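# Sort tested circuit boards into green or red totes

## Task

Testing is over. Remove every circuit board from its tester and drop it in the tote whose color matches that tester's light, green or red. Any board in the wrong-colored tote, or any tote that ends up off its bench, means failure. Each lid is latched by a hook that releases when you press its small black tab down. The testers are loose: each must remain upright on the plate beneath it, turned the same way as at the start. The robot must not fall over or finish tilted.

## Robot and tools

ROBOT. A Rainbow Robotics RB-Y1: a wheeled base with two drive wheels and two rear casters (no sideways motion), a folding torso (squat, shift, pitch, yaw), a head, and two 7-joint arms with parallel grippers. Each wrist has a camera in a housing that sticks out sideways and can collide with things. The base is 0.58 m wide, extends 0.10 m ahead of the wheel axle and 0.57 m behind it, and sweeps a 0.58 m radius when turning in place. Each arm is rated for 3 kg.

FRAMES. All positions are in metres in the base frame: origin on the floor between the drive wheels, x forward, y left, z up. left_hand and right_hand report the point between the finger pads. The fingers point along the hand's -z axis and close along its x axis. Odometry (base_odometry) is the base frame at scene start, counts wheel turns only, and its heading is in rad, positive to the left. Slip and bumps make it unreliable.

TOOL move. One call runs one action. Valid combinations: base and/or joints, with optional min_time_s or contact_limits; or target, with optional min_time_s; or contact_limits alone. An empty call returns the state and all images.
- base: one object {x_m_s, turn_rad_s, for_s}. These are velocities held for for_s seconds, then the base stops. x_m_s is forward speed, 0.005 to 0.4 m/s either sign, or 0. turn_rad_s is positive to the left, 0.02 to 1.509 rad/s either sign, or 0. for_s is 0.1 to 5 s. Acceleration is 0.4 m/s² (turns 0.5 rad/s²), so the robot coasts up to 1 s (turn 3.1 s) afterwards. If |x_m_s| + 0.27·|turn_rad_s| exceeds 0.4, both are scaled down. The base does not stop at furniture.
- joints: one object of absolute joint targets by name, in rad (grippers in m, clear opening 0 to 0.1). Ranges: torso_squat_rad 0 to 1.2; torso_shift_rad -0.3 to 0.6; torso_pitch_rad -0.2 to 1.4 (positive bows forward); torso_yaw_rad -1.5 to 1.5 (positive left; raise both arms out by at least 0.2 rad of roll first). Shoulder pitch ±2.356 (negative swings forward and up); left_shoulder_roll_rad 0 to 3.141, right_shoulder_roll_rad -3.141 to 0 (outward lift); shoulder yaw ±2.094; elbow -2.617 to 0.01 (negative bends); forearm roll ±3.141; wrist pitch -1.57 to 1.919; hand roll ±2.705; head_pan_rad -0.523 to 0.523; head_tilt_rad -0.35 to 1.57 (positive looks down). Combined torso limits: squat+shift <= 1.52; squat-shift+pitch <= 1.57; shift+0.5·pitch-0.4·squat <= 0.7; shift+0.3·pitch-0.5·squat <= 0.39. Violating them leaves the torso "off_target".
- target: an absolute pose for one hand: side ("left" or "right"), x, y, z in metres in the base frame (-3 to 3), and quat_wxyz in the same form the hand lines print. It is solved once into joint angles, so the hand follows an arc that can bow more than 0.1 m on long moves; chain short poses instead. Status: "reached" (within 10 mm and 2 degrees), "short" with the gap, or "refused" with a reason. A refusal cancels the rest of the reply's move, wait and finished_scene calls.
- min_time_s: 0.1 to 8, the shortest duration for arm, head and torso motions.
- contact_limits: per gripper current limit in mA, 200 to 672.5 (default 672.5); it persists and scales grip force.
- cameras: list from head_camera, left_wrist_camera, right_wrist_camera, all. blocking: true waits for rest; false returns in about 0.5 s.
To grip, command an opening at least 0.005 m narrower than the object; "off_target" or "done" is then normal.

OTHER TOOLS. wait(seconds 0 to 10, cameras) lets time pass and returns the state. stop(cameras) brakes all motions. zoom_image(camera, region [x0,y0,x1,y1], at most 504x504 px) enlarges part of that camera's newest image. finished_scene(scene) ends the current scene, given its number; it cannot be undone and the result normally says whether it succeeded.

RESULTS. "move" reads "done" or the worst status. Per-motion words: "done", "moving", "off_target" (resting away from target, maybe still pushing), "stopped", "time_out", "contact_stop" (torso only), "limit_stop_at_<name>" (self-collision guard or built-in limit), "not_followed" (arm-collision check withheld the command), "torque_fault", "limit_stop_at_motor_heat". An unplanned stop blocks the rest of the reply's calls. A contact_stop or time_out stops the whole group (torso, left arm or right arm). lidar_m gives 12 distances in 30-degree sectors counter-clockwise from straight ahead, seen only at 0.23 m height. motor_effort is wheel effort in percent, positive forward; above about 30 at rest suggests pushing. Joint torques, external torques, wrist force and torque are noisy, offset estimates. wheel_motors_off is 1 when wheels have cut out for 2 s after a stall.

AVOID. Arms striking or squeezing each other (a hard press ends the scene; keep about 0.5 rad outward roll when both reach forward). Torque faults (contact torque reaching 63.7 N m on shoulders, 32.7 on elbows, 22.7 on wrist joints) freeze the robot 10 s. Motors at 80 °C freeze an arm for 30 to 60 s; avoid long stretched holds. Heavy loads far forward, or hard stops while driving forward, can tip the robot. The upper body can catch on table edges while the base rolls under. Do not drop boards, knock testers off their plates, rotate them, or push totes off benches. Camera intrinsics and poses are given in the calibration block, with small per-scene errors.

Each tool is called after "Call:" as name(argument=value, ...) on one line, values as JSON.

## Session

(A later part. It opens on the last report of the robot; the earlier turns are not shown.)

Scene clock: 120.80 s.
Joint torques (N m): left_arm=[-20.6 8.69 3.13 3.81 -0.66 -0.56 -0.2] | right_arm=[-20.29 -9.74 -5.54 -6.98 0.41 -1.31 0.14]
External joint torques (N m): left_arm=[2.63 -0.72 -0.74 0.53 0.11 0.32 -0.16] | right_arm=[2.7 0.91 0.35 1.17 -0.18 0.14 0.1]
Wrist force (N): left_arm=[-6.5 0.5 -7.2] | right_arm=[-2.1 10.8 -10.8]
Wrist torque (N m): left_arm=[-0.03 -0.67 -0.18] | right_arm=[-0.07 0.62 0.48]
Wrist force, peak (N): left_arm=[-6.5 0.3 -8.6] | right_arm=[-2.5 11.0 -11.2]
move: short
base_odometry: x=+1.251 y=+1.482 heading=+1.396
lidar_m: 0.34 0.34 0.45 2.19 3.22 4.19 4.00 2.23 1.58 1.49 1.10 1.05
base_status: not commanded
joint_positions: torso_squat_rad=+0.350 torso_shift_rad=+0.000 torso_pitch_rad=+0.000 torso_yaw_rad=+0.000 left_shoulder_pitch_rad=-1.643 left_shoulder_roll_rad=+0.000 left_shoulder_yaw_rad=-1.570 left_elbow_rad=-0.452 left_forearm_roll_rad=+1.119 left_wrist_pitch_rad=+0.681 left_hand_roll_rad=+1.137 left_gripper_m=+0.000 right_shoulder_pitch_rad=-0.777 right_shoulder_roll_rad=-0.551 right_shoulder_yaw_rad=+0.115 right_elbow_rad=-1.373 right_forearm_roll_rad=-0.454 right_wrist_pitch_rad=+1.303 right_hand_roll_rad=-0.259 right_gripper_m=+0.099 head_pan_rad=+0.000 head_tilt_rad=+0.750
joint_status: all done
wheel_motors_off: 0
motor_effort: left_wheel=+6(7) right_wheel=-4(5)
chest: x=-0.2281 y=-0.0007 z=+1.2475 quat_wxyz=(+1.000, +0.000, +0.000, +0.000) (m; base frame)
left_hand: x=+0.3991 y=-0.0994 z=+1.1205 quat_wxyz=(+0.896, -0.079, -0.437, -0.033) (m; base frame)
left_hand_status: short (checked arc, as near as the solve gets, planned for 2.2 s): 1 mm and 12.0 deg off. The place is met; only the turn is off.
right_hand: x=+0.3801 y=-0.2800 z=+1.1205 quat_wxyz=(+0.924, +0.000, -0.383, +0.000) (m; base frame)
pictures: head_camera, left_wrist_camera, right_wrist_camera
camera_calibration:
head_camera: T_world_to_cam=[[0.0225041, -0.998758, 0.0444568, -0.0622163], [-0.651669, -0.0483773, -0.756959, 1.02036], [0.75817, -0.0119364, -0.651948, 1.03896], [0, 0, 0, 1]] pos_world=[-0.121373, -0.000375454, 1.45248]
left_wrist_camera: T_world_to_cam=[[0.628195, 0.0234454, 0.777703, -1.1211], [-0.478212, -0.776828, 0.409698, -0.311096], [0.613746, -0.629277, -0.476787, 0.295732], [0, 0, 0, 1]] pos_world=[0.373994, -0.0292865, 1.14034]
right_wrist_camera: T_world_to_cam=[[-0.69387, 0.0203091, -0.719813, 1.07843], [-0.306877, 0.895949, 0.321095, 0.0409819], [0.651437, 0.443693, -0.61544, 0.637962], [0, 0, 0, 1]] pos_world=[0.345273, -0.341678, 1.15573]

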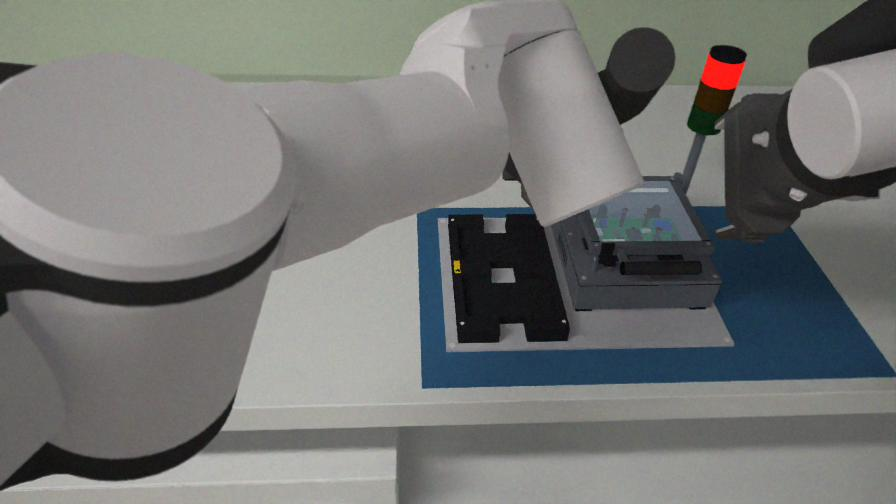

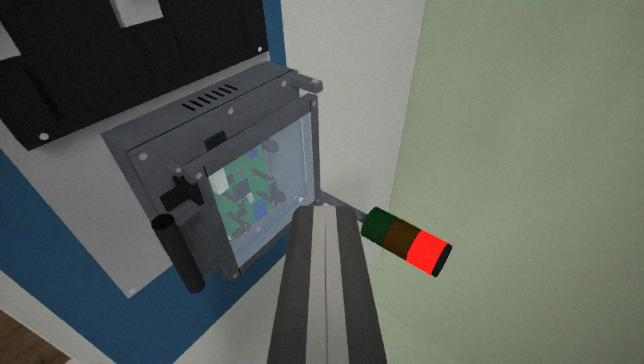

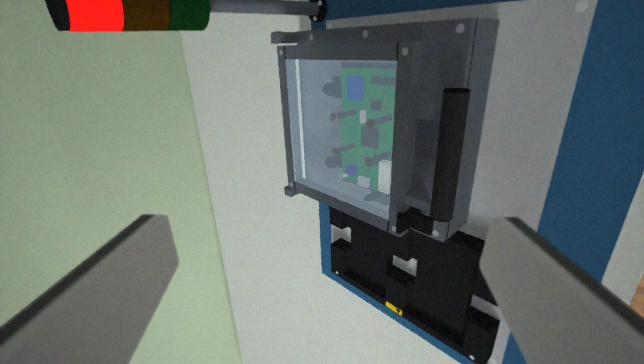

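Call:
move(target={"side":"left","x":0.25,"y":0.3,"z":1.12,"quat_wxyz":[0.924,0,-0.383,0]})

Call:
move(joints={"right_gripper_m":0})

Call:
move(target={"side":"right","x":0.443,"y":-0.186,"z":1.02,"quat_wxyz":[0.985,0,-0.174,0]}, cameras=["head_camera","right_wrist_camera"])

Call:
zoom_image(camera="right_wrist_camera", region=[200, 60, 500, 360])

Call:
zoom_image(camera="head_camera", region=[540, 160, 740, 320])

Scene clock: 150.97 s.
Joint torques (N m): left_arm=[-14.05 6.8 10 1.13 -0.68 -0.21 0.16] | right_arm=[-20.36 -9.74 -5.27 -7.24 0.42 -1.44 0.19]
External joint torques (N m): left_arm=[1.05 -0.45 -0.23 -0.43 0.21 0.11 0.2] | right_arm=[2.62 0.91 0.62 0.9 -0.16 0 0.15]
Wrist force (N): left_arm=[-6.3 0.2 -8.3] | right_arm=[-1.9 11.0 -10.8]
Wrist torque (N m): left_arm=[-0.06 -0.68 -0.17] | right_arm=[-0.11 0.64 0.47]
Wrist force, peak (N): left_arm=[-7.4 0.4 -8.1] | right_arm=[-2.3 11.0 -11.3]
move: done
base_odometry: x=+1.251 y=+1.482 heading=+1.396
lidar_m: 0.34 0.34 0.44 2.19 3.22 4.20 4.00 2.23 1.58 1.50 1.10 1.06
base_status: not commanded
joint_positions: torso_squat_rad=+0.350 torso_shift_rad=+0.000 torso_pitch_rad=+0.000 torso_yaw_rad=+0.000 left_shoulder_pitch_rad=-1.393 left_shoulder_roll_rad=+1.511 left_shoulder_yaw_rad=-1.616 left_elbow_rad=-2.055 left_forearm_roll_rad=+0.788 left_wrist_pitch_rad=+0.766 left_hand_roll_rad=+1.360 left_gripper_m=+0.000 right_shoulder_pitch_rad=-0.776 right_shoulder_roll_rad=-0.551 right_shoulder_yaw_rad=+0.115 right_elbow_rad=-1.373 right_forearm_roll_rad=-0.454 right_wrist_pitch_rad=+1.303 right_hand_roll_rad=-0.259 right_gripper_m=+0.099 head_pan_rad=+0.000 head_tilt_rad=+0.750
joint_status: all done
wheel_motors_off: 0
motor_effort: left_wheel=+4(6) right_wheel=-4(5)
chest: x=-0.2281 y=-0.0007 z=+1.2475 quat_wxyz=(+1.000, +0.000, +0.000, +0.000) (m; base frame)
left_hand: x=+0.2499 y=+0.2998 z=+1.1203 quat_wxyz=(+0.924, -0.001, -0.381, -0.001) (m; base frame)
left_hand_status: reached (checked arc, planned for 1.9 s): 0 mm and 0.2 deg off.
right_hand: x=+0.3801 y=-0.2800 z=+1.1205 quat_wxyz=(+0.924, +0.000, -0.383, +0.000) (m; base frame)
pictures: none

Scene clock: 152.67 s.
Joint torques (N m): left_arm=[-13.97 6.68 9.7 1.26 -0.66 -0.18 0.11] | right_arm=[-20.49 -9.8 -5.55 -7.1 0.36 -1.38 0.13]
External joint torques (N m): left_arm=[1.13 -0.56 -0.53 -0.3 0.23 0.15 0.15] | right_arm=[2.49 0.85 0.34 1.05 -0.22 0.07 0.09]
Wrist force (N): left_arm=[-6.3 0.1 -8.1] | right_arm=[-2.1 10.9 -10.8]
Wrist torque (N m): left_arm=[-0.06 -0.68 -0.19] | right_arm=[-0.09 0.60 0.48]
Wrist force, peak (N): left_arm=[-6.5 0.1 -8.1] | right_arm=[-2.3 10.8 -11.3]
move: done
base_odometry: x=+1.251 y=+1.482 heading=+1.396
lidar_m: 0.33 0.34 0.45 2.19 3.21 4.19 4.00 2.23 1.58 1.49 1.11 1.05
base_status: not commanded
joint_positions: torso_squat_rad=+0.350 torso_shift_rad=+0.000 torso_pitch_rad=+0.000 torso_yaw_rad=+0.000 left_shoulder_pitch_rad=-1.393 left_shoulder_roll_rad=+1.511 left_shoulder_yaw_rad=-1.616 left_elbow_rad=-2.055 left_forearm_roll_rad=+0.788 left_wrist_pitch_rad=+0.766 left_hand_roll_rad=+1.360 left_gripper_m=+0.000 right_shoulder_pitch_rad=-0.776 right_shoulder_roll_rad=-0.551 right_shoulder_yaw_rad=+0.115 right_elbow_rad=-1.373 right_forearm_roll_rad=-0.454 right_wrist_pitch_rad=+1.303 right_hand_roll_rad=-0.259 right_gripper_m=+0.000 head_pan_rad=+0.000 head_tilt_rad=+0.750
joint_status: all done
wheel_motors_off: 0
motor_effort: left_wheel=+5(6) right_wheel=-4(6)
chest: x=-0.2281 y=-0.0007 z=+1.2475 quat_wxyz=(+1.000, +0.000, +0.000, +0.000) (m; base frame)
left_hand: x=+0.2499 y=+0.2998 z=+1.1203 quat_wxyz=(+0.924, -0.001, -0.381, -0.001) (m; base frame)
right_hand: x=+0.3801 y=-0.2800 z=+1.1205 quat_wxyz=(+0.924, +0.000, -0.383, +0.000) (m; base frame)
pictures: none

Scene clock: 154.87 s.
Joint torques (N m): left_arm=[-14.02 6.71 10.1 1.21 -0.65 -0.19 0.19] | right_arm=[-24.44 -9.21 -0.3 -7.17 0.34 -1.18 0.26]
External joint torques (N m): left_arm=[1.07 -0.54 -0.14 -0.34 0.24 0.14 0.23] | right_arm=[2.86 -0.12 0.65 1.66 -0.03 0.21 0.22]
Wrist force (N): left_arm=[-6.5 0.3 -7.9] | right_arm=[-2.0 10.8 -11.5]
Wrist torque (N m): left_arm=[-0.06 -0.71 -0.17] | right_arm=[-0.09 0.59 0.46]
Wrist force, peak (N): left_arm=[-6.3 0.3 -8.4] | right_arm=[-1.7 12.3 -11.6]
move: short
base_odometry: x=+1.251 y=+1.482 heading=+1.396
lidar_m: 0.34 0.34 0.44 2.18 3.22 4.20 3.99 2.24 1.57 1.50 1.11 1.06
base_status: not commanded
joint_positions: torso_squat_rad=+0.350 torso_shift_rad=+0.000 torso_pitch_rad=+0.000 torso_yaw_rad=+0.000 left_shoulder_pitch_rad=-1.393 left_shoulder_roll_rad=+1.511 left_shoulder_yaw_rad=-1.616 left_elbow_rad=-2.055 left_forearm_roll_rad=+0.788 left_wrist_pitch_rad=+0.766 left_hand_roll_rad=+1.360 left_gripper_m=+0.000 right_shoulder_pitch_rad=-1.224 right_shoulder_roll_rad=-0.236 right_shoulder_yaw_rad=+0.193 right_elbow_rad=-0.267 right_forearm_roll_rad=-0.404 right_wrist_pitch_rad=+0.723 right_hand_roll_rad=-0.163 right_gripper_m=+0.000 head_pan_rad=+0.000 head_tilt_rad=+0.750
joint_status: all done
wheel_motors_off: 0
motor_effort: left_wheel=+5(6) right_wheel=-4(6)
chest: x=-0.2281 y=-0.0008 z=+1.2475 quat_wxyz=(+1.000, +0.000, +0.000, +0.000) (m; base frame)
left_hand: x=+0.2500 y=+0.2998 z=+1.1203 quat_wxyz=(+0.924, -0.001, -0.381, -0.001) (m; base frame)
right_hand: x=+0.4420 y=-0.1858 z=+1.0207 quat_wxyz=(+0.936, +0.012, -0.353, +0.002) (m; base frame)
right_hand_status: short (checked arc, as near as the solve gets, planned for 1.4 s): 1 mm and 21.3 deg off. The place is met; only the turn is off.
pictures: head_camera, right_wrist_camera
camera_calibration:
head_camera: T_world_to_cam=[[0.0225041, -0.998758, 0.0444568, -0.0623161], [-0.651669, -0.0483773, -0.756959, 1.02035], [0.75817, -0.0119364, -0.651948, 1.03896], [0, 0, 0, 1]] pos_world=[-0.121373, -0.000475454, 1.45248]
right_wrist_camera: T_world_to_cam=[[-0.739687, 0.0252169, -0.672478, 1.02048], [-0.296643, 0.884752, 0.359467, -0.0381645], [0.604041, 0.465379, -0.64696, 0.551574], [0, 0, 0, 1]] pos_world=[0.410339, -0.248658, 1.05681]

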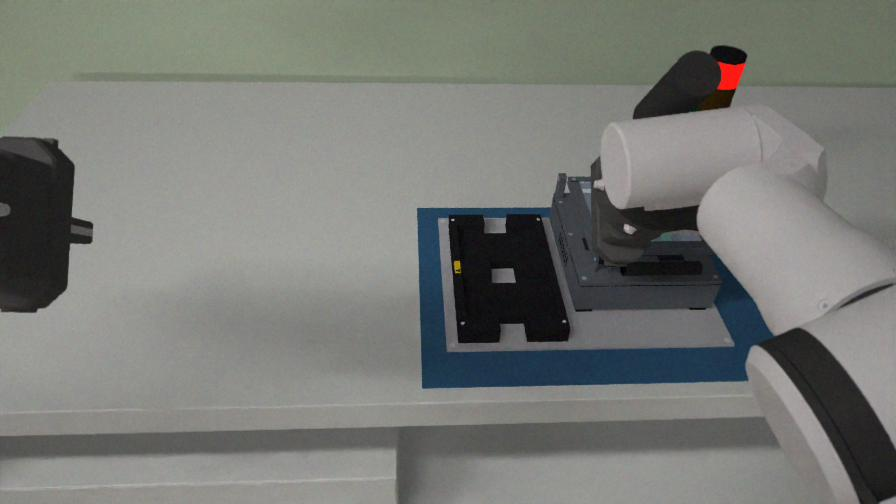

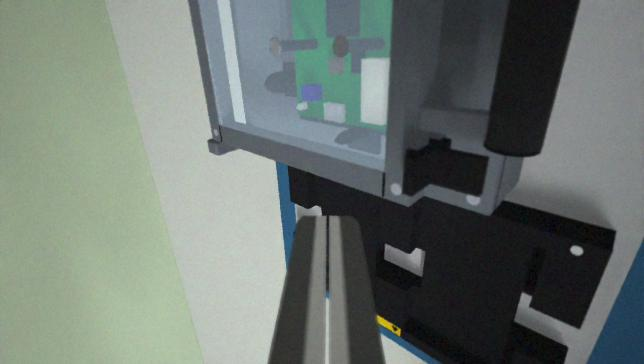

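Scaled by 1.680 from the camera's 644x364 image, which has a finer 1265x715 frame.

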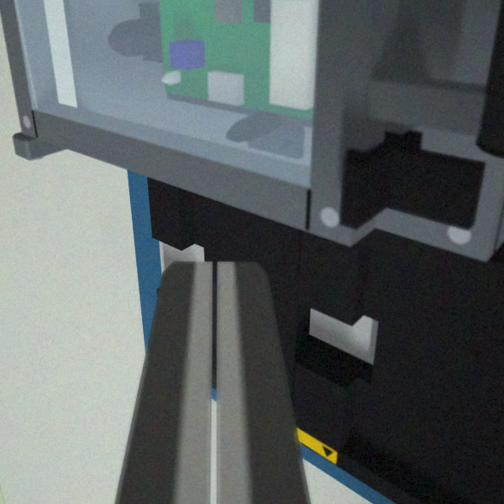

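Scaled by 2.520 from the camera's 896x504 image, which has a finer 1280x720 frame.

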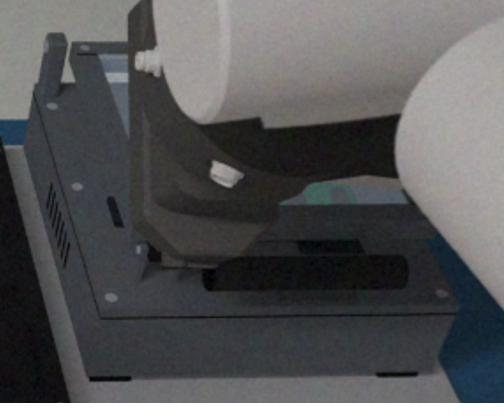

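Call:
move(target={"side":"right","x":0.2,"y":-0.3,"z":1.15,"quat_wxyz":[0.924,0,-0.383,0]})

Call:
move(joints={"torso_pitch_rad":0.45,"head_tilt_rad":0.5}, cameras=["head_camera"])

Call:
move(target={"side":"right","x":0.43,"y":-0.186,"z":1.03,"quat_wxyz":[0.985,0,-0.174,0]}, cameras=["head_camera","right_wrist_camera"])

Scene clock: 168.20 s.
Joint torques (N m): left_arm=[-14.06 6.75 10.15 1.28 -0.68 -0.27 0.21] | right_arm=[-11.87 -11.67 -10.3 0.63 1.23 -0.6 0.3]
External joint torques (N m): left_arm=[1.04 -0.5 -0.09 -0.28 0.21 0.05 0.25] | right_arm=[1.05 0.52 0.46 0.01 -0.08 -0.09 0.26]
Wrist force (N): left_arm=[-6.1 0.2 -7.8] | right_arm=[-2.1 10.9 -11.1]
Wrist torque (N m): left_arm=[-0.06 -0.67 -0.20] | right_arm=[-0.08 0.61 0.48]
Wrist force, peak (N): left_arm=[-6.5 0.2 -8.3] | right_arm=[-1.6 12.4 -11.2]
move: done
base_odometry: x=+1.251 y=+1.482 heading=+1.396
lidar_m: 0.33 0.35 0.45 2.19 3.22 4.20 3.99 2.23 1.57 1.49 1.11 1.05
base_status: not commanded
joint_positions: torso_squat_rad=+0.350 torso_shift_rad=+0.000 torso_pitch_rad=+0.000 torso_yaw_rad=+0.000 left_shoulder_pitch_rad=-1.393 left_shoulder_roll_rad=+1.511 left_shoulder_yaw_rad=-1.616 left_elbow_rad=-2.055 left_forearm_roll_rad=+0.788 left_wrist_pitch_rad=+0.766 left_hand_roll_rad=+1.360 left_gripper_m=+0.000 right_shoulder_pitch_rad=-0.791 right_shoulder_roll_rad=-1.619 right_shoulder_yaw_rad=+0.870 right_elbow_rad=-2.289 right_forearm_roll_rad=-0.844 right_wrist_pitch_rad=+0.990 right_hand_roll_rad=-1.216 right_gripper_m=+0.000 head_pan_rad=+0.000 head_tilt_rad=+0.750
joint_status: all done
wheel_motors_off: 0
motor_effort: left_wheel=+4(6) right_wheel=-2(5)
chest: x=-0.2281 y=-0.0007 z=+1.2475 quat_wxyz=(+1.000, +0.000, +0.000, +0.000) (m; base frame)
left_hand: x=+0.2500 y=+0.2998 z=+1.1203 quat_wxyz=(+0.924, -0.001, -0.381, -0.001) (m; base frame)
right_hand: x=+0.2000 y=-0.3000 z=+1.1502 quat_wxyz=(+0.924, +0.000, -0.383, +0.000) (m; base frame)
right_hand_status: reached (checked arc, planned for 2.4 s): 0 mm and 0.0 deg off.
pictures: none

Scene clock: 170.50 s.
Joint torques (N m): left_arm=[-10.9 9.91 7.48 -1.49 -0.15 -0.12 0.07] | right_arm=[-8.68 -14.07 -8.45 -1.97 0.61 -0.33 0.24]
External joint torques (N m): left_arm=[0.8 -0.64 -0.32 -0.12 0.24 0.06 0.09] | right_arm=[0.9 0.53 0.37 0.27 -0.12 -0.1 0.22]
Wrist force (N): left_arm=[-4.0 0.1 -9.5] | right_arm=[-0.2 10.9 -12.7]
Wrist torque (N m): left_arm=[-0.05 -0.55 -0.20] | right_arm=[-0.07 0.71 0.50]
Wrist force, peak (N): left_arm=[-4.2 0.2 -9.8] | right_arm=[-0.2 10.9 -13.1]
move: done
base_odometry: x=+1.251 y=+1.482 heading=+1.396
lidar_m: 0.34 0.34 0.45 2.18 3.22 4.20 3.99 2.23 1.58 1.50 1.11 1.05
base_status: not commanded
joint_positions: torso_squat_rad=+0.350 torso_shift_rad=+0.000 torso_pitch_rad=+0.450 torso_yaw_rad=+0.000 left_shoulder_pitch_rad=-1.393 left_shoulder_roll_rad=+1.511 left_shoulder_yaw_rad=-1.616 left_elbow_rad=-2.055 left_forearm_roll_rad=+0.788 left_wrist_pitch_rad=+0.766 left_hand_roll_rad=+1.360 left_gripper_m=+0.000 right_shoulder_pitch_rad=-0.791 right_shoulder_roll_rad=-1.619 right_shoulder_yaw_rad=+0.870 right_elbow_rad=-2.289 right_forearm_roll_rad=-0.844 right_wrist_pitch_rad=+0.990 right_hand_roll_rad=-1.216 right_gripper_m=+0.000 head_pan_rad=+0.000 head_tilt_rad=+0.500
joint_status: all done
wheel_motors_off: 0
motor_effort: left_wheel=+4(6) right_wheel=-4(5)
chest: x=-0.0934 y=-0.0007 z=+1.2167 quat_wxyz=(+0.975, +0.000, +0.223, +0.000) (m; base frame)
left_hand: x=+0.2816 y=+0.2999 z=+0.8942 quat_wxyz=(+0.986, -0.001, -0.166, +0.000) (m; base frame)
right_hand: x=+0.2498 y=-0.2999 z=+0.9428 quat_wxyz=(+0.986, +0.000, -0.167, +0.000) (m; base frame)
pictures: head_camera
camera_calibration:
head_camera: T_world_to_cam=[[0.0309731, -0.998753, 0.0391574, -0.0572413], [-0.789137, -0.0484786, -0.612301, 0.918887], [0.613436, -0.0119356, -0.789654, 1.02621], [0, 0, 0, 1]] pos_world=[0.0973884, -0.000375084, 1.37523]

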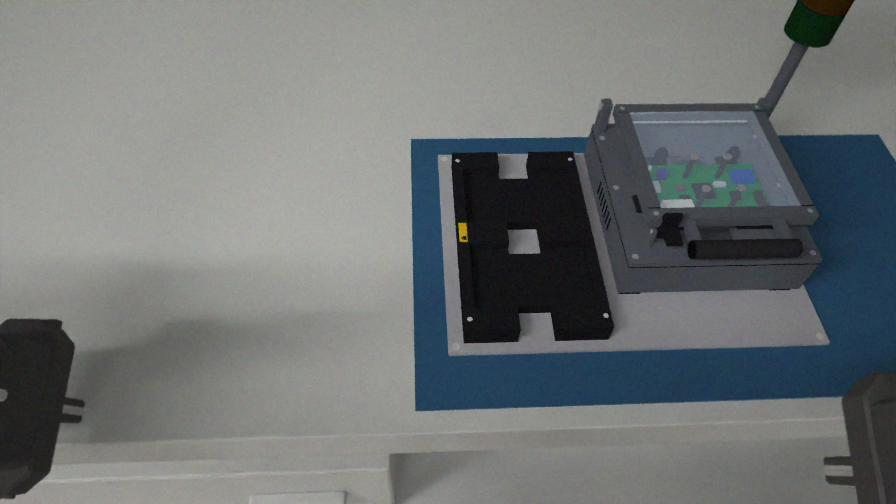

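Scene clock: 171.83 s.
Joint torques (N m): left_arm=[-10.85 9.89 7.53 -1.47 -0.2 -0.1 0.11] | right_arm=[-18.16 -10.31 -10.97 -1.53 0.58 -0.67 -0.07]
External joint torques (N m): left_arm=[0.85 -0.66 -0.27 -0.1 0.19 0.08 0.13] | right_arm=[3 0.16 -0.28 1.07 -0.21 -0.21 -0.09]
Wrist force (N): left_arm=[-4.2 0.2 -9.2] | right_arm=[0.1 10.7 -12.9]
Wrist torque (N m): left_arm=[-0.06 -0.56 -0.21] | right_arm=[-0.05 0.73 0.53]
Wrist force, peak (N): left_arm=[-4.0 0.1 -9.7] | right_arm=[-0.8 11.0 -13.0]
move: done
base_odometry: x=+1.251 y=+1.482 heading=+1.396
lidar_m: 0.33 0.35 0.44 2.19 3.22 4.20 3.99 2.22 1.58 1.50 1.11 1.06
base_status: not commanded
joint_positions: torso_squat_rad=+0.350 torso_shift_rad=+0.000 torso_pitch_rad=+0.450 torso_yaw_rad=+0.000 left_shoulder_pitch_rad=-1.393 left_shoulder_roll_rad=+1.511 left_shoulder_yaw_rad=-1.616 left_elbow_rad=-2.055 left_forearm_roll_rad=+0.788 left_wrist_pitch_rad=+0.766 left_hand_roll_rad=+1.360 left_gripper_m=+0.000 right_shoulder_pitch_rad=-1.423 right_shoulder_roll_rad=-1.003 right_shoulder_yaw_rad=+0.806 right_elbow_rad=-1.613 right_forearm_roll_rad=-1.045 right_wrist_pitch_rad=+1.477 right_hand_roll_rad=-0.892 right_gripper_m=+0.000 head_pan_rad=+0.000 head_tilt_rad=+0.500
joint_status: all done
wheel_motors_off: 0
motor_effort: left_wheel=+3(5) right_wheel=-3(5)
chest: x=-0.0935 y=-0.0007 z=+1.2167 quat_wxyz=(+0.975, +0.000, +0.223, +0.000) (m; base frame)
left_hand: x=+0.2815 y=+0.3000 z=+0.8942 quat_wxyz=(+0.986, -0.001, -0.166, +0.000) (m; base frame)
right_hand: x=+0.4301 y=-0.1858 z=+1.0303 quat_wxyz=(+0.985, +0.000, -0.174, +0.000) (m; base frame)
right_hand_status: reached (checked arc, planned for 1.0 s): 0 mm and 0.0 deg off.
pictures: head_camera, right_wrist_camera
camera_calibration:
head_camera: T_world_to_cam=[[0.0309709, -0.998753, 0.0391557, -0.0571388], [-0.789137, -0.0484758, -0.612301, 0.918892], [0.613436, -0.0119357, -0.789654, 1.02621], [0, 0, 0, 1]] pos_world=[0.0973884, -0.000275095, 1.37523]
right_wrist_camera: T_world_to_cam=[[-0.933092, 0.0199063, -0.359087, 0.777444], [-0.142804, 0.89587, 0.420742, -0.172367], [0.33007, 0.44387, -0.833086, 0.87057], [0, 0, 0, 1]] pos_world=[0.413462, -0.247477, 1.07695]

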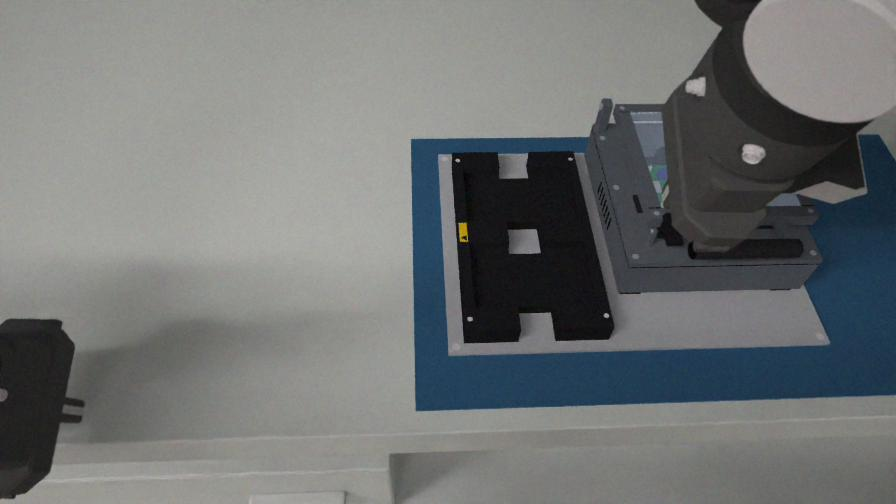

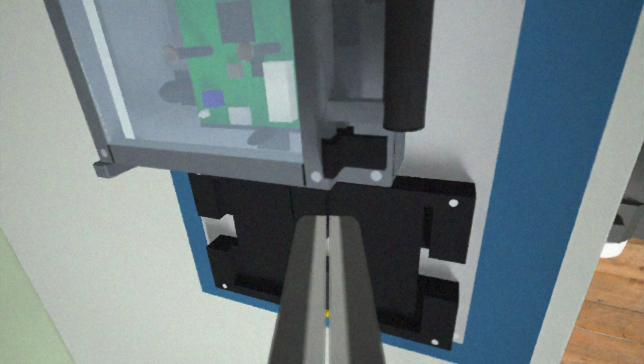

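Call:
move(target={"side":"right","x":0.428,"y":-0.189,"z":0.985,"quat_wxyz":[0.985,0,-0.174,0]}, cameras=["right_wrist_camera","head_camera"])

Call:
zoom_image(camera="right_wrist_camera", region=[200, 30, 500, 330])

Call:
zoom_image(camera="head_camera", region=[590, 160, 750, 290])

Scene clock: 187.43 s.
Joint torques (N m): left_arm=[-11.04 9.67 7.7 -1.35 -0.19 -0.14 0.13] | right_arm=[-19.7 -8.47 -9.85 -1.96 0.63 -0.55 -0.11]
External joint torques (N m): left_arm=[0.66 -0.88 -0.1 0.02 0.2 0.04 0.14] | right_arm=[1.14 2.15 0.72 1.06 -0.14 -0.1 -0.13]
Wrist force (N): left_arm=[-3.7 0.0 -9.4] | right_arm=[-0.1 10.7 -9.9]
Wrist torque (N m): left_arm=[-0.05 -0.52 -0.19] | right_arm=[-0.03 0.78 0.50]
Wrist force, peak (N): left_arm=[-4.1 0.3 -9.8] | right_arm=[-0.3 10.8 -13.4]
move: done
base_odometry: x=+1.251 y=+1.482 heading=+1.396
lidar_m: 0.34 0.34 0.45 2.19 3.21 4.19 4.00 2.23 1.58 1.49 1.11 1.06
base_status: not commanded
joint_positions: torso_squat_rad=+0.350 torso_shift_rad=+0.000 torso_pitch_rad=+0.450 torso_yaw_rad=+0.000 left_shoulder_pitch_rad=-1.393 left_shoulder_roll_rad=+1.511 left_shoulder_yaw_rad=-1.616 left_elbow_rad=-2.055 left_forearm_roll_rad=+0.788 left_wrist_pitch_rad=+0.766 left_hand_roll_rad=+1.360 left_gripper_m=+0.000 right_shoulder_pitch_rad=-1.347 right_shoulder_roll_rad=-0.977 right_shoulder_yaw_rad=+0.844 right_elbow_rad=-1.586 right_forearm_roll_rad=-0.980 right_wrist_pitch_rad=+1.382 right_hand_roll_rad=-0.894 right_gripper_m=+0.000 head_pan_rad=+0.000 head_tilt_rad=+0.500
joint_status: all done
wheel_motors_off: 0
motor_effort: left_wheel=+5(5) right_wheel=-4(5)
chest: x=-0.0935 y=-0.0007 z=+1.2167 quat_wxyz=(+0.975, +0.000, +0.223, +0.000) (m; base frame)
left_hand: x=+0.2815 y=+0.2999 z=+0.8943 quat_wxyz=(+0.986, -0.001, -0.166, +0.000) (m; base frame)
right_hand: x=+0.4279 y=-0.1893 z=+0.9853 quat_wxyz=(+0.985, +0.000, -0.174, +0.000) (m; base frame)
right_hand_status: reached (checked arc, planned for 0.3 s): 0 mm and 0.0 deg off.
pictures: head_camera, right_wrist_camera
camera_calibration:
head_camera: T_world_to_cam=[[0.0309682, -0.998753, 0.0391622, -0.0572444], [-0.789051, -0.0484794, -0.612412, 0.918952], [0.613547, -0.0119357, -0.789568, 1.02614], [0, 0, 0, 1]] pos_world=[0.0972882, -0.000375082, 1.37523]
right_wrist_camera: T_world_to_cam=[[-0.933096, 0.0203269, -0.359054, 0.75928], [-0.142297, 0.896053, 0.420524, -0.150652], [0.330279, 0.443482, -0.833211, 0.835295], [0, 0, 0, 1]] pos_world=[0.411163, -0.25088, 1.03195]

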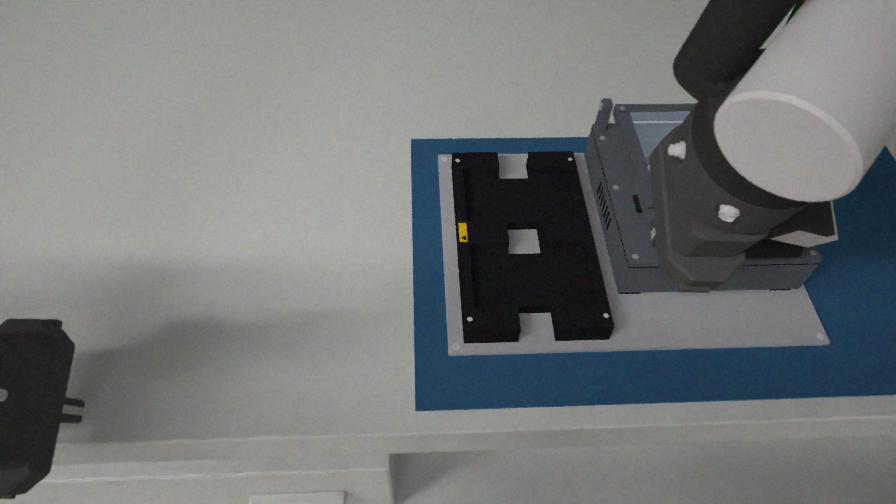

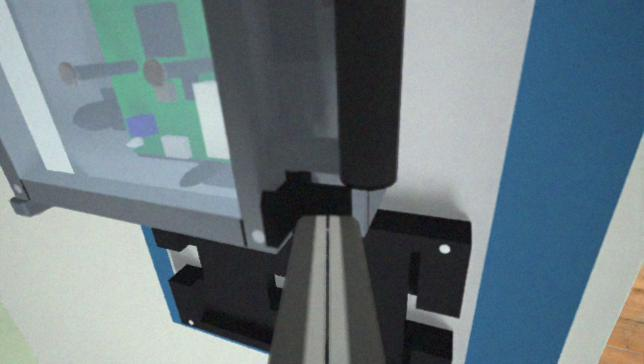

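Scaled by 1.680 from the camera's 644x364 image, which has a finer 1265x715 frame.

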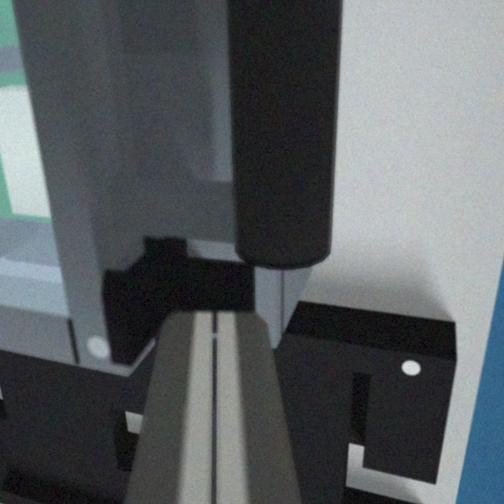

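Scaled by 3.150 from the camera's 896x504 image, which has a finer 1280x720 frame.

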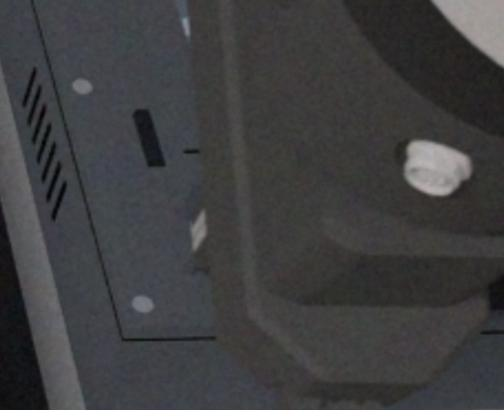

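Call:
move(target={"side":"right","x":0.426,"y":-0.193,"z":0.975,"quat_wxyz":[0.985,0,-0.174,0]}, cameras=["right_wrist_camera"])

Call:
move(target={"side":"right","x":0.426,"y":-0.193,"z":0.962,"quat_wxyz":[0.985,0,-0.174,0]}, cameras=["right_wrist_camera","head_camera"])

Scene clock: 198.90 s.
Joint torques (N m): left_arm=[-10.91 10.03 7.95 -1.2 -0.13 -0.15 0.1] | right_arm=[-11.03 -8.59 -4.77 0.41 0.44 -0.59 0.04]
External joint torques (N m): left_arm=[0.81 -0.51 0.14 0.17 0.26 0.03 0.12] | right_arm=[9.63 2.15 5.79 3.49 -0.34 -0.13 0.02]
Wrist force (N): left_arm=[-4.0 0.0 -9.5] | right_arm=[1.3 10.9 11.3]
Wrist torque (N m): left_arm=[-0.04 -0.56 -0.21] | right_arm=[-0.12 0.85 0.50]
Wrist force, peak (N): left_arm=[-4.7 1.5 -9.9] | right_arm=[4.2 13.0 25.0]
move: done
base_odometry: x=+1.251 y=+1.482 heading=+1.396
lidar_m: 0.33 0.34 0.44 2.19 3.21 4.19 4.00 2.23 1.58 1.50 1.11 1.05
base_status: not commanded
joint_positions: torso_squat_rad=+0.350 torso_shift_rad=+0.000 torso_pitch_rad=+0.449 torso_yaw_rad=+0.000 left_shoulder_pitch_rad=-1.393 left_shoulder_roll_rad=+1.511 left_shoulder_yaw_rad=-1.616 left_elbow_rad=-2.055 left_forearm_roll_rad=+0.788 left_wrist_pitch_rad=+0.766 left_hand_roll_rad=+1.360 left_gripper_m=+0.000 right_shoulder_pitch_rad=-1.327 right_shoulder_roll_rad=-0.980 right_shoulder_yaw_rad=+0.849 right_elbow_rad=-1.587 right_forearm_roll_rad=-0.969 right_wrist_pitch_rad=+1.359 right_hand_roll_rad=-0.893 right_gripper_m=+0.000 head_pan_rad=+0.000 head_tilt_rad=+0.500
joint_status: all done
wheel_motors_off: 0
motor_effort: left_wheel=+5(7) right_wheel=-1(6)
chest: x=-0.0940 y=-0.0007 z=+1.2168 quat_wxyz=(+0.975, +0.000, +0.223, +0.000) (m; base frame)
left_hand: x=+0.2813 y=+0.2999 z=+0.8947 quat_wxyz=(+0.986, -0.001, -0.166, +0.000) (m; base frame)
right_hand: x=+0.4263 y=-0.1925 z=+0.9775 quat_wxyz=(+0.984, +0.000, -0.176, +0.000) (m; base frame)
right_hand_status: reached (checked arc, planned for 0.2 s): 3 mm and 0.2 deg off.
pictures: right_wrist_camera
camera_calibration:
right_wrist_camera: T_world_to_cam=[[-0.931929, 0.0199755, -0.362091, 0.757483], [-0.144392, 0.895481, 0.421028, -0.144427], [0.332656, 0.444651, -0.83164, 0.828453], [0, 0, 0, 1]] pos_world=[0.409477, -0.254173, 1.02406]

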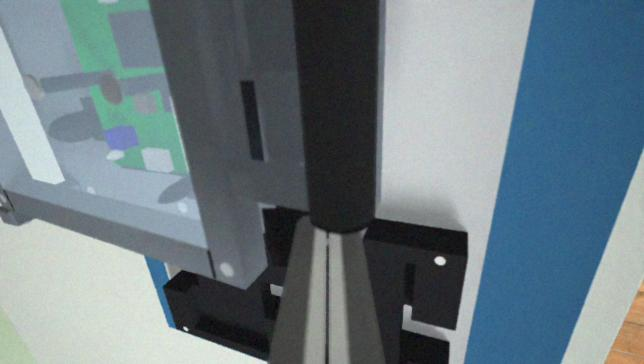

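Scene clock: 199.70 s.
Joint torques (N m): left_arm=[-11 9.86 7.83 -1.03 -0.17 -0.15 0.11] | right_arm=[15.73 4.04 14.46 11.35 0.85 -4.04 0.02]
External joint torques (N m): left_arm=[0.77 -0.63 -0.02 0.31 0.23 0.04 0.13] | right_arm=[36.46 14.79 24.98 14.49 0.05 -3.5 0]
Wrist force (N): left_arm=[-4.0 0.2 -9.4] | right_arm=[-6.9 2.7 117.3]
Wrist torque (N m): left_arm=[-0.07 -0.56 -0.19] | right_arm=[-0.62 1.83 0.53]
Wrist force, peak (N): left_arm=[-4.1 0.3 -9.9] | right_arm=[-13.2 2.7 143.7]
move: short
base_odometry: x=+1.251 y=+1.482 heading=+1.396
lidar_m: 0.33 0.34 0.45 2.19 3.22 4.20 4.00 2.24 1.58 1.50 1.09 1.05
base_status: not commanded
joint_positions: torso_squat_rad=+0.351 torso_shift_rad=-0.002 torso_pitch_rad=+0.444 torso_yaw_rad=-0.001 left_shoulder_pitch_rad=-1.393 left_shoulder_roll_rad=+1.511 left_shoulder_yaw_rad=-1.616 left_elbow_rad=-2.055 left_forearm_roll_rad=+0.788 left_wrist_pitch_rad=+0.766 left_hand_roll_rad=+1.360 left_gripper_m=+0.000 right_shoulder_pitch_rad=-1.316 right_shoulder_roll_rad=-0.969 right_shoulder_yaw_rad=+0.856 right_elbow_rad=-1.570 right_forearm_roll_rad=-0.950 right_wrist_pitch_rad=+1.332 right_hand_roll_rad=-0.890 right_gripper_m=+0.000 head_pan_rad=+0.000 head_tilt_rad=+0.500
joint_status: all done
wheel_motors_off: 0
motor_effort: left_wheel=+9(21) right_wheel=+12(16)
chest: x=-0.0965 y=-0.0003 z=+1.2173 quat_wxyz=(+0.975, +0.000, +0.220, +0.000) (m; base frame)
left_hand: x=+0.2804 y=+0.2998 z=+0.8965 quat_wxyz=(+0.986, -0.002, -0.168, -0.001) (m; base frame)
right_hand: x=+0.4276 y=-0.1921 z=+0.9724 quat_wxyz=(+0.983, +0.001, -0.183, +0.000) (m; base frame)
right_hand_status: short (checked arc, planned for 0.2 s): 11 mm and 1.0 deg off.
pictures: head_camera, right_wrist_camera
camera_calibration:
head_camera: T_world_to_cam=[[0.0303073, -0.99873, 0.0402367, -0.0581091], [-0.785829, -0.0486851, -0.616525, 0.922328], [0.617701, -0.012934, -0.786307, 1.02488], [0, 0, 0, 1]] pos_world=[0.0934842, 0.000124018, 1.37685]
right_wrist_camera: T_world_to_cam=[[-0.926745, 0.0203329, -0.375141, 0.767466], [-0.150655, 0.894619, 0.420665, -0.139572], [0.344162, 0.446366, -0.82602, 0.813508], [0, 0, 0, 1]] pos_world=[0.41024, -0.253863, 1.0186]

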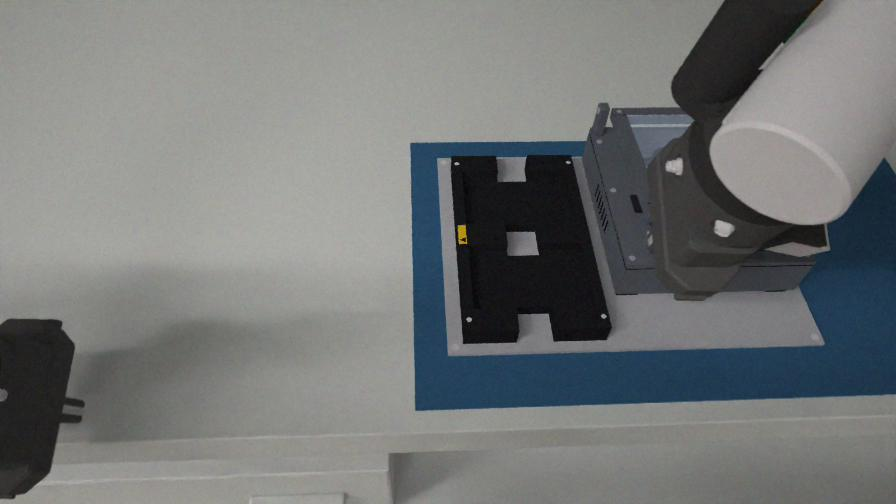

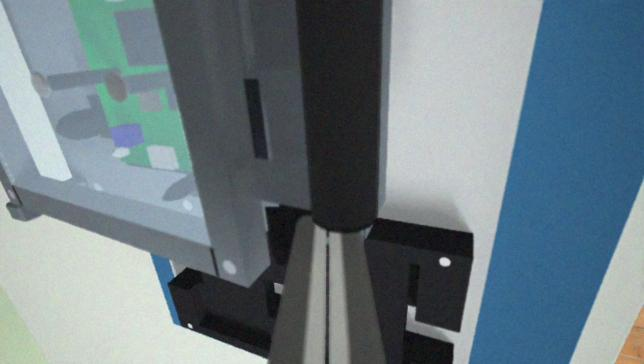

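Call:
move(target={"side":"right","x":0.40,"y":-0.25,"z":1.09,"quat_wxyz":[0.985,0,-0.174,0]}, cameras=["right_wrist_camera","head_camera"])

Call:
zoom_image(camera="right_wrist_camera", region=[200, 30, 500, 330])

Call:
zoom_image(camera="head_camera", region=[580, 90, 840, 300])

Scene clock: 206.03 s.
Joint torques (N m): left_arm=[-10.98 9.74 7.64 -1.13 -0.22 -0.08 0.13] | right_arm=[-16.4 -10.42 -10.05 -1.09 0.61 -0.66 0.07]
External joint torques (N m): left_arm=[0.72 -0.81 -0.16 0.24 0.17 0.1 0.14] | right_arm=[2.05 1.73 1.04 0.1 -0.14 -0.18 0.05]
Wrist force (N): left_arm=[-4.0 0.1 -9.4] | right_arm=[0.0 11.0 -12.6]
Wrist torque (N m): left_arm=[-0.05 -0.54 -0.20] | right_arm=[-0.08 0.74 0.50]
Wrist force, peak (N): left_arm=[-3.8 -0.1 -10.0] | right_arm=[-6.1 4.0 116.1]
move: done
base_odometry: x=+1.251 y=+1.482 heading=+1.396
lidar_m: 0.34 0.34 0.45 2.18 3.21 4.20 3.99 2.23 1.58 1.50 1.11 1.05
base_status: not commanded
joint_positions: torso_squat_rad=+0.350 torso_shift_rad=+0.000 torso_pitch_rad=+0.450 torso_yaw_rad=+0.000 left_shoulder_pitch_rad=-1.393 left_shoulder_roll_rad=+1.511 left_shoulder_yaw_rad=-1.616 left_elbow_rad=-2.055 left_forearm_roll_rad=+0.788 left_wrist_pitch_rad=+0.766 left_hand_roll_rad=+1.360 left_gripper_m=+0.000 right_shoulder_pitch_rad=-1.378 right_shoulder_roll_rad=-1.258 right_shoulder_yaw_rad=+0.693 right_elbow_rad=-1.770 right_forearm_roll_rad=-1.227 right_wrist_pitch_rad=+1.518 right_hand_roll_rad=-0.829 right_gripper_m=+0.000 head_pan_rad=+0.000 head_tilt_rad=+0.500
joint_status: all done
wheel_motors_off: 0
motor_effort: left_wheel=+5(16) right_wheel=-3(17)
chest: x=-0.0936 y=-0.0007 z=+1.2167 quat_wxyz=(+0.975, +0.000, +0.223, +0.000) (m; base frame)
left_hand: x=+0.2815 y=+0.2999 z=+0.8943 quat_wxyz=(+0.986, -0.001, -0.166, +0.000) (m; base frame)
right_hand: x=+0.4030 y=-0.2499 z=+1.0863 quat_wxyz=(+0.985, +0.000, -0.172, +0.000) (m; base frame)
right_hand_status: reached (checked arc, planned for 0.6 s): 5 mm and 0.3 deg off.
pictures: head_camera, right_wrist_camera
camera_calibration:
head_camera: T_world_to_cam=[[0.0308793, -0.998758, 0.0391029, -0.0571554], [-0.788969, -0.0483745, -0.612526, 0.919084], [0.613657, -0.0119366, -0.789483, 1.02615], [0, 0, 0, 1]] pos_world=[0.0971883, -0.000375465, 1.37533]
right_wrist_camera: T_world_to_cam=[[-0.935096, 0.0193468, -0.353865, 0.768605], [-0.140696, 0.896181, 0.420789, -0.143215], [0.325269, 0.443266, -0.835294, 0.958695], [0, 0, 0, 1]] pos_world=[0.386736, -0.31148, 1.13304]

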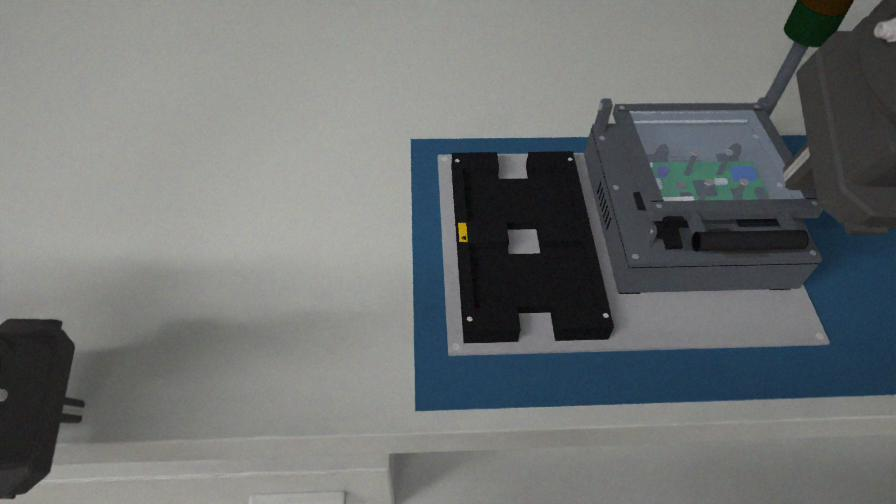

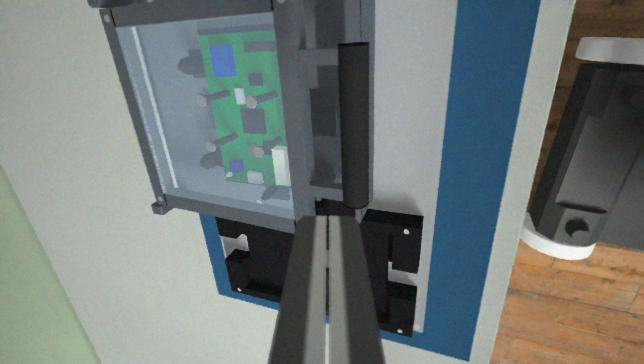

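Scaled by 1.680 from the camera's 644x364 image, which has a finer 1265x715 frame.

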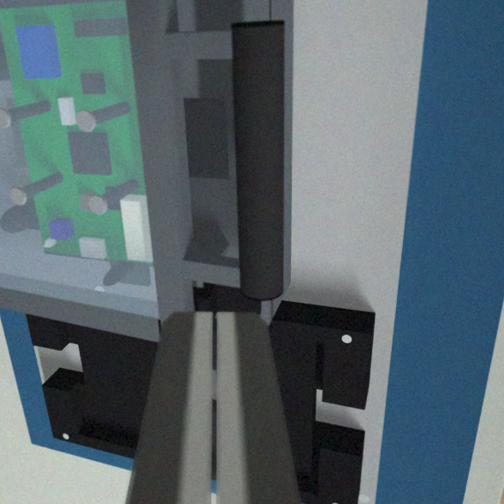

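Scaled by 1.938 from the camera's 896x504 image, which has a finer 1280x720 frame.

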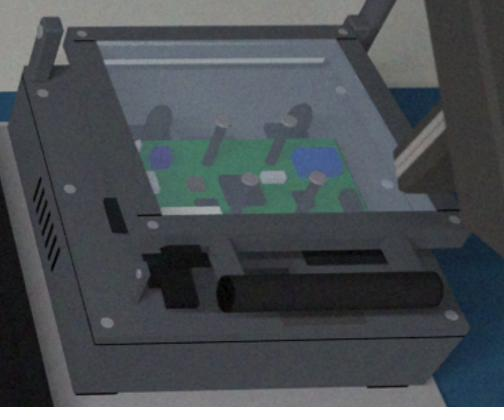

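Call:
move(joints={"right_gripper_m":0.034})

Call:
move(target={"side":"right","x":0.421,"y":-0.256,"z":1.01,"quat_wxyz":[0.985,0,-0.174,0]}, cameras=["right_wrist_camera"])

Call:
zoom_image(camera="right_wrist_camera", region=[170, 30, 500, 360])

Scene clock: 228.77 s.
Joint torques (N m): left_arm=[-10.95 9.76 7.61 -1.06 -0.22 -0.13 0.15] | right_arm=[-16.54 -10.28 -10.43 -1.13 0.66 -0.71 0.21]
External joint torques (N m): left_arm=[0.76 -0.79 -0.19 0.31 0.17 0.05 0.16] | right_arm=[1.91 1.87 0.66 0.06 -0.09 -0.23 0.19]
Wrist force (N): left_arm=[-4.0 0.1 -9.3] | right_arm=[0.3 10.9 -12.7]
Wrist torque (N m): left_arm=[-0.08 -0.54 -0.20] | right_arm=[-0.08 0.77 0.51]
Wrist force, peak (N): left_arm=[-3.8 0.2 -9.8] | right_arm=[-0.1 11.0 -12.9]
move: done
base_odometry: x=+1.251 y=+1.482 heading=+1.396
lidar_m: 0.34 0.35 0.45 2.20 3.21 4.20 4.00 2.23 1.57 1.50 1.11 1.06
base_status: not commanded
joint_positions: torso_squat_rad=+0.350 torso_shift_rad=+0.000 torso_pitch_rad=+0.450 torso_yaw_rad=+0.000 left_shoulder_pitch_rad=-1.393 left_shoulder_roll_rad=+1.511 left_shoulder_yaw_rad=-1.616 left_elbow_rad=-2.055 left_forearm_roll_rad=+0.788 left_wrist_pitch_rad=+0.766 left_hand_roll_rad=+1.360 left_gripper_m=+0.000 right_shoulder_pitch_rad=-1.378 right_shoulder_roll_rad=-1.258 right_shoulder_yaw_rad=+0.693 right_elbow_rad=-1.770 right_forearm_roll_rad=-1.227 right_wrist_pitch_rad=+1.518 right_hand_roll_rad=-0.829 right_gripper_m=+0.034 head_pan_rad=+0.000 head_tilt_rad=+0.500
joint_status: all done
wheel_motors_off: 0
motor_effort: left_wheel=+4(4) right_wheel=-2(5)
chest: x=-0.0936 y=-0.0007 z=+1.2167 quat_wxyz=(+0.975, +0.000, +0.223, +0.000) (m; base frame)
left_hand: x=+0.2815 y=+0.2999 z=+0.8943 quat_wxyz=(+0.986, -0.001, -0.166, +0.000) (m; base frame)
right_hand: x=+0.4030 y=-0.2499 z=+1.0863 quat_wxyz=(+0.985, +0.000, -0.172, +0.000) (m; base frame)
pictures: none

Scene clock: 229.53 s.
Joint torques (N m): left_arm=[-10.95 9.87 7.48 -1.14 -0.16 -0.17 0.13] | right_arm=[-18.52 -12.21 -11.01 -1.79 0.39 -0.35 0.15]
External joint torques (N m): left_arm=[0.75 -0.68 -0.32 0.22 0.23 0.01 0.15] | right_arm=[0.51 0.65 0 0.41 -0.34 0.16 0.13]
Wrist force (N): left_arm=[-4.0 0.1 -9.4] | right_arm=[0.1 10.7 -12.5]
Wrist torque (N m): left_arm=[-0.06 -0.53 -0.21] | right_arm=[-0.06 0.74 0.50]
Wrist force, peak (N): left_arm=[-4.0 0.4 -9.7] | right_arm=[-0.3 10.9 -14.4]
move: done
base_odometry: x=+1.251 y=+1.482 heading=+1.396
lidar_m: 0.34 0.34 0.44 2.19 3.21 4.19 4.00 2.24 1.58 1.50 1.11 1.06
base_status: not commanded
joint_positions: torso_squat_rad=+0.350 torso_shift_rad=+0.000 torso_pitch_rad=+0.450 torso_yaw_rad=+0.000 left_shoulder_pitch_rad=-1.393 left_shoulder_roll_rad=+1.511 left_shoulder_yaw_rad=-1.616 left_elbow_rad=-2.055 left_forearm_roll_rad=+0.788 left_wrist_pitch_rad=+0.766 left_hand_roll_rad=+1.360 left_gripper_m=+0.000 right_shoulder_pitch_rad=-1.275 right_shoulder_roll_rad=-1.170 right_shoulder_yaw_rad=+0.765 right_elbow_rad=-1.649 right_forearm_roll_rad=-1.099 right_wrist_pitch_rad=+1.347 right_hand_roll_rad=-0.780 right_gripper_m=+0.034 head_pan_rad=+0.000 head_tilt_rad=+0.500
joint_status: all done
wheel_motors_off: 0
motor_effort: left_wheel=+4(5) right_wheel=-3(5)
chest: x=-0.0935 y=-0.0007 z=+1.2167 quat_wxyz=(+0.975, +0.000, +0.223, +0.000) (m; base frame)
left_hand: x=+0.2815 y=+0.2999 z=+0.8942 quat_wxyz=(+0.986, -0.001, -0.166, +0.000) (m; base frame)
right_hand: x=+0.4210 y=-0.2561 z=+1.0099 quat_wxyz=(+0.985, +0.000, -0.174, +0.000) (m; base frame)
right_hand_status: reached (checked arc, planned for 0.4 s): 0 mm and 0.0 deg off.
pictures: right_wrist_camera
camera_calibration:
right_wrist_camera: T_world_to_cam=[[-0.9333, 0.020334, -0.358522, 0.762646], [-0.142124, 0.895956, 0.42079, -0.102491], [0.329776, 0.443678, -0.833305, 0.888027], [0, 0, 0, 1]] pos_world=[0.40436, -0.317678, 1.05655]

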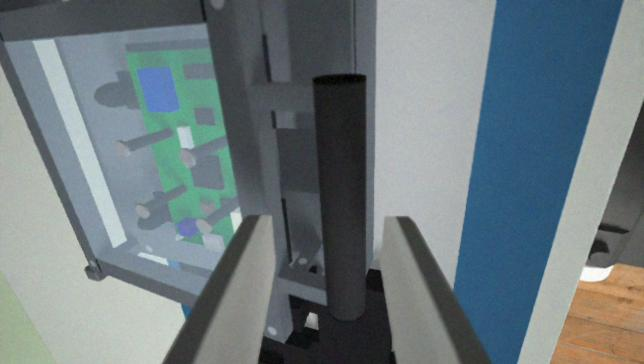

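Scaled by 1.527 from the camera's 644x364 image, which has a finer 1265x715 frame.

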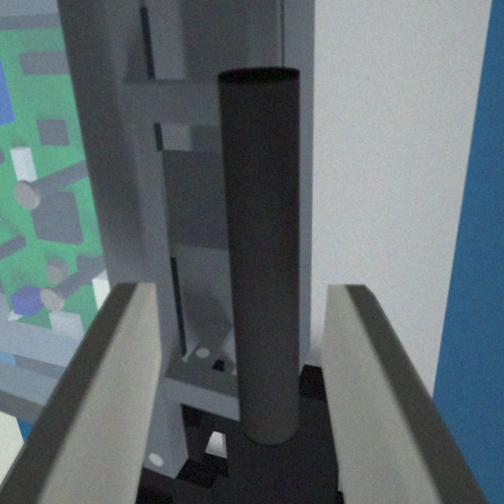

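Call:
move(target={"side":"right","x":0.427,"y":-0.256,"z":0.968,"quat_wxyz":[0.985,0,-0.174,0]}, cameras=["right_wrist_camera"])

Call:
move(contact_limits={"right_gripper_m":300}, joints={"right_gripper_m":0.012}, cameras=["right_wrist_camera"])

Scene clock: 236.73 s.
Joint torques (N m): left_arm=[-10.89 9.86 7.76 -1.15 -0.17 -0.13 0.14] | right_arm=[-18.2 -11.81 -10.57 -1.84 0.64 -0.81 0.13]
External joint torques (N m): left_arm=[0.81 -0.69 -0.03 0.22 0.22 0.05 0.16] | right_arm=[1.1 1.1 0.15 0.81 -0.07 -0.29 0.11]
Wrist force (N): left_arm=[-3.9 0.1 -9.7] | right_arm=[0.1 10.7 -12.9]
Wrist torque (N m): left_arm=[-0.06 -0.54 -0.20] | right_arm=[-0.04 0.74 0.50]
Wrist force, peak (N): left_arm=[-3.8 -0.2 -10.2] | right_arm=[-1.0 10.6 -14.2]
move: done
base_odometry: x=+1.251 y=+1.482 heading=+1.396
lidar_m: 0.34 0.34 0.45 2.19 3.21 4.20 4.00 2.23 1.58 1.50 1.11 1.05
base_status: not commanded
joint_positions: torso_squat_rad=+0.350 torso_shift_rad=+0.000 torso_pitch_rad=+0.450 torso_yaw_rad=+0.000 left_shoulder_pitch_rad=-1.393 left_shoulder_roll_rad=+1.511 left_shoulder_yaw_rad=-1.616 left_elbow_rad=-2.055 left_forearm_roll_rad=+0.788 left_wrist_pitch_rad=+0.766 left_hand_roll_rad=+1.360 left_gripper_m=+0.000 right_shoulder_pitch_rad=-1.232 right_shoulder_roll_rad=-1.107 right_shoulder_yaw_rad=+0.804 right_elbow_rad=-1.567 right_forearm_roll_rad=-1.036 right_wrist_pitch_rad=+1.260 right_hand_roll_rad=-0.761 right_gripper_m=+0.034 head_pan_rad=+0.000 head_tilt_rad=+0.500
joint_status: all done
wheel_motors_off: 0
motor_effort: left_wheel=+4(6) right_wheel=-4(7)
chest: x=-0.0935 y=-0.0007 z=+1.2167 quat_wxyz=(+0.975, +0.000, +0.223, +0.000) (m; base frame)
left_hand: x=+0.2815 y=+0.2999 z=+0.8943 quat_wxyz=(+0.986, -0.001, -0.166, +0.000) (m; base frame)
right_hand: x=+0.4267 y=-0.2561 z=+0.9682 quat_wxyz=(+0.985, +0.000, -0.174, +0.000) (m; base frame)
right_hand_status: reached (checked arc, planned for 0.3 s): 0 mm and 0.0 deg off.
pictures: right_wrist_camera
camera_calibration:
right_wrist_camera: T_world_to_cam=[[-0.933138, 0.0202693, -0.358946, 0.753397], [-0.142288, 0.896065, 0.420501, -0.0837789], [0.330163, 0.443459, -0.833269, 0.851218], [0, 0, 0, 1]] pos_world=[0.410062, -0.31768, 1.01495]

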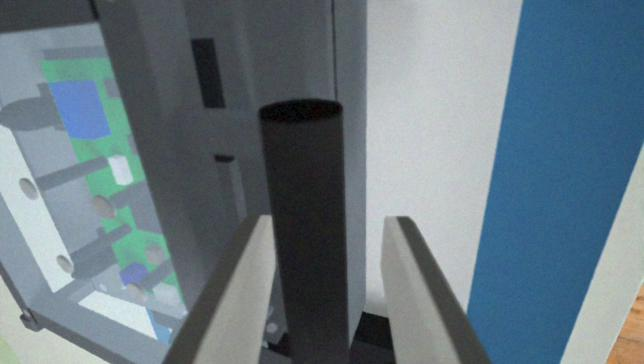

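Scene clock: 237.47 s.
Joint torques (N m): left_arm=[-11.07 9.94 7.74 -0.99 -0.2 -0.12 0.08] | right_arm=[-15.32 -12.03 -8.53 -2.59 -1.09 1.11 0.13]
External joint torques (N m): left_arm=[0.63 -0.61 -0.06 0.38 0.19 0.06 0.1] | right_arm=[3.98 0.88 2.19 0.06 -1.8 1.64 0.11]
Wrist force (N): left_arm=[-3.9 0.2 -9.3] | right_arm=[10.7 10.2 -15.8]
Wrist torque (N m): left_arm=[-0.07 -0.54 -0.19] | right_arm=[-0.02 0.67 0.78]
Wrist force, peak (N): left_arm=[-4.2 0.2 -9.5] | right_arm=[15.0 9.6 -17.0]
move: done
base_odometry: x=+1.251 y=+1.482 heading=+1.396
lidar_m: 0.34 0.34 0.45 2.19 3.21 4.19 4.00 2.24 1.58 1.50 1.11 1.06
base_status: not commanded
joint_positions: torso_squat_rad=+0.350 torso_shift_rad=+0.000 torso_pitch_rad=+0.450 torso_yaw_rad=+0.000 left_shoulder_pitch_rad=-1.393 left_shoulder_roll_rad=+1.511 left_shoulder_yaw_rad=-1.616 left_elbow_rad=-2.055 left_forearm_roll_rad=+0.788 left_wrist_pitch_rad=+0.766 left_hand_roll_rad=+1.360 left_gripper_m=+0.000 right_shoulder_pitch_rad=-1.233 right_shoulder_roll_rad=-1.107 right_shoulder_yaw_rad=+0.804 right_elbow_rad=-1.567 right_forearm_roll_rad=-1.035 right_wrist_pitch_rad=+1.260 right_hand_roll_rad=-0.761 right_gripper_m=+0.015 head_pan_rad=+0.000 head_tilt_rad=+0.500
joint_status: all done
wheel_motors_off: 0
motor_effort: left_wheel=+3(4) right_wheel=-5(6)
contact_limits: right_gripper_m 300 mA
chest: x=-0.0934 y=-0.0007 z=+1.2167 quat_wxyz=(+0.975, +0.000, +0.223, +0.000) (m; base frame)
left_hand: x=+0.2815 y=+0.2999 z=+0.8942 quat_wxyz=(+0.986, -0.001, -0.165, +0.000) (m; base frame)
right_hand: x=+0.4273 y=-0.2559 z=+0.9687 quat_wxyz=(+0.985, +0.000, -0.175, +0.000) (m; base frame)
pictures: right_wrist_camera
camera_calibration:
right_wrist_camera: T_world_to_cam=[[-0.93255, 0.0202541, -0.360473, 0.755317], [-0.143104, 0.895912, 0.420551, -0.0837331], [0.33147, 0.44377, -0.832584, 0.850208], [0, 0, 0, 1]] pos_world=[0.41057, -0.317578, 1.01536]

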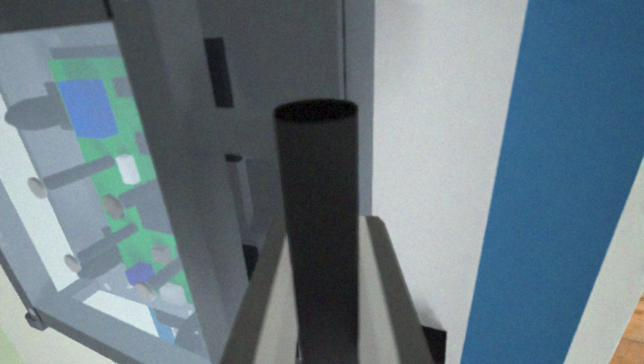

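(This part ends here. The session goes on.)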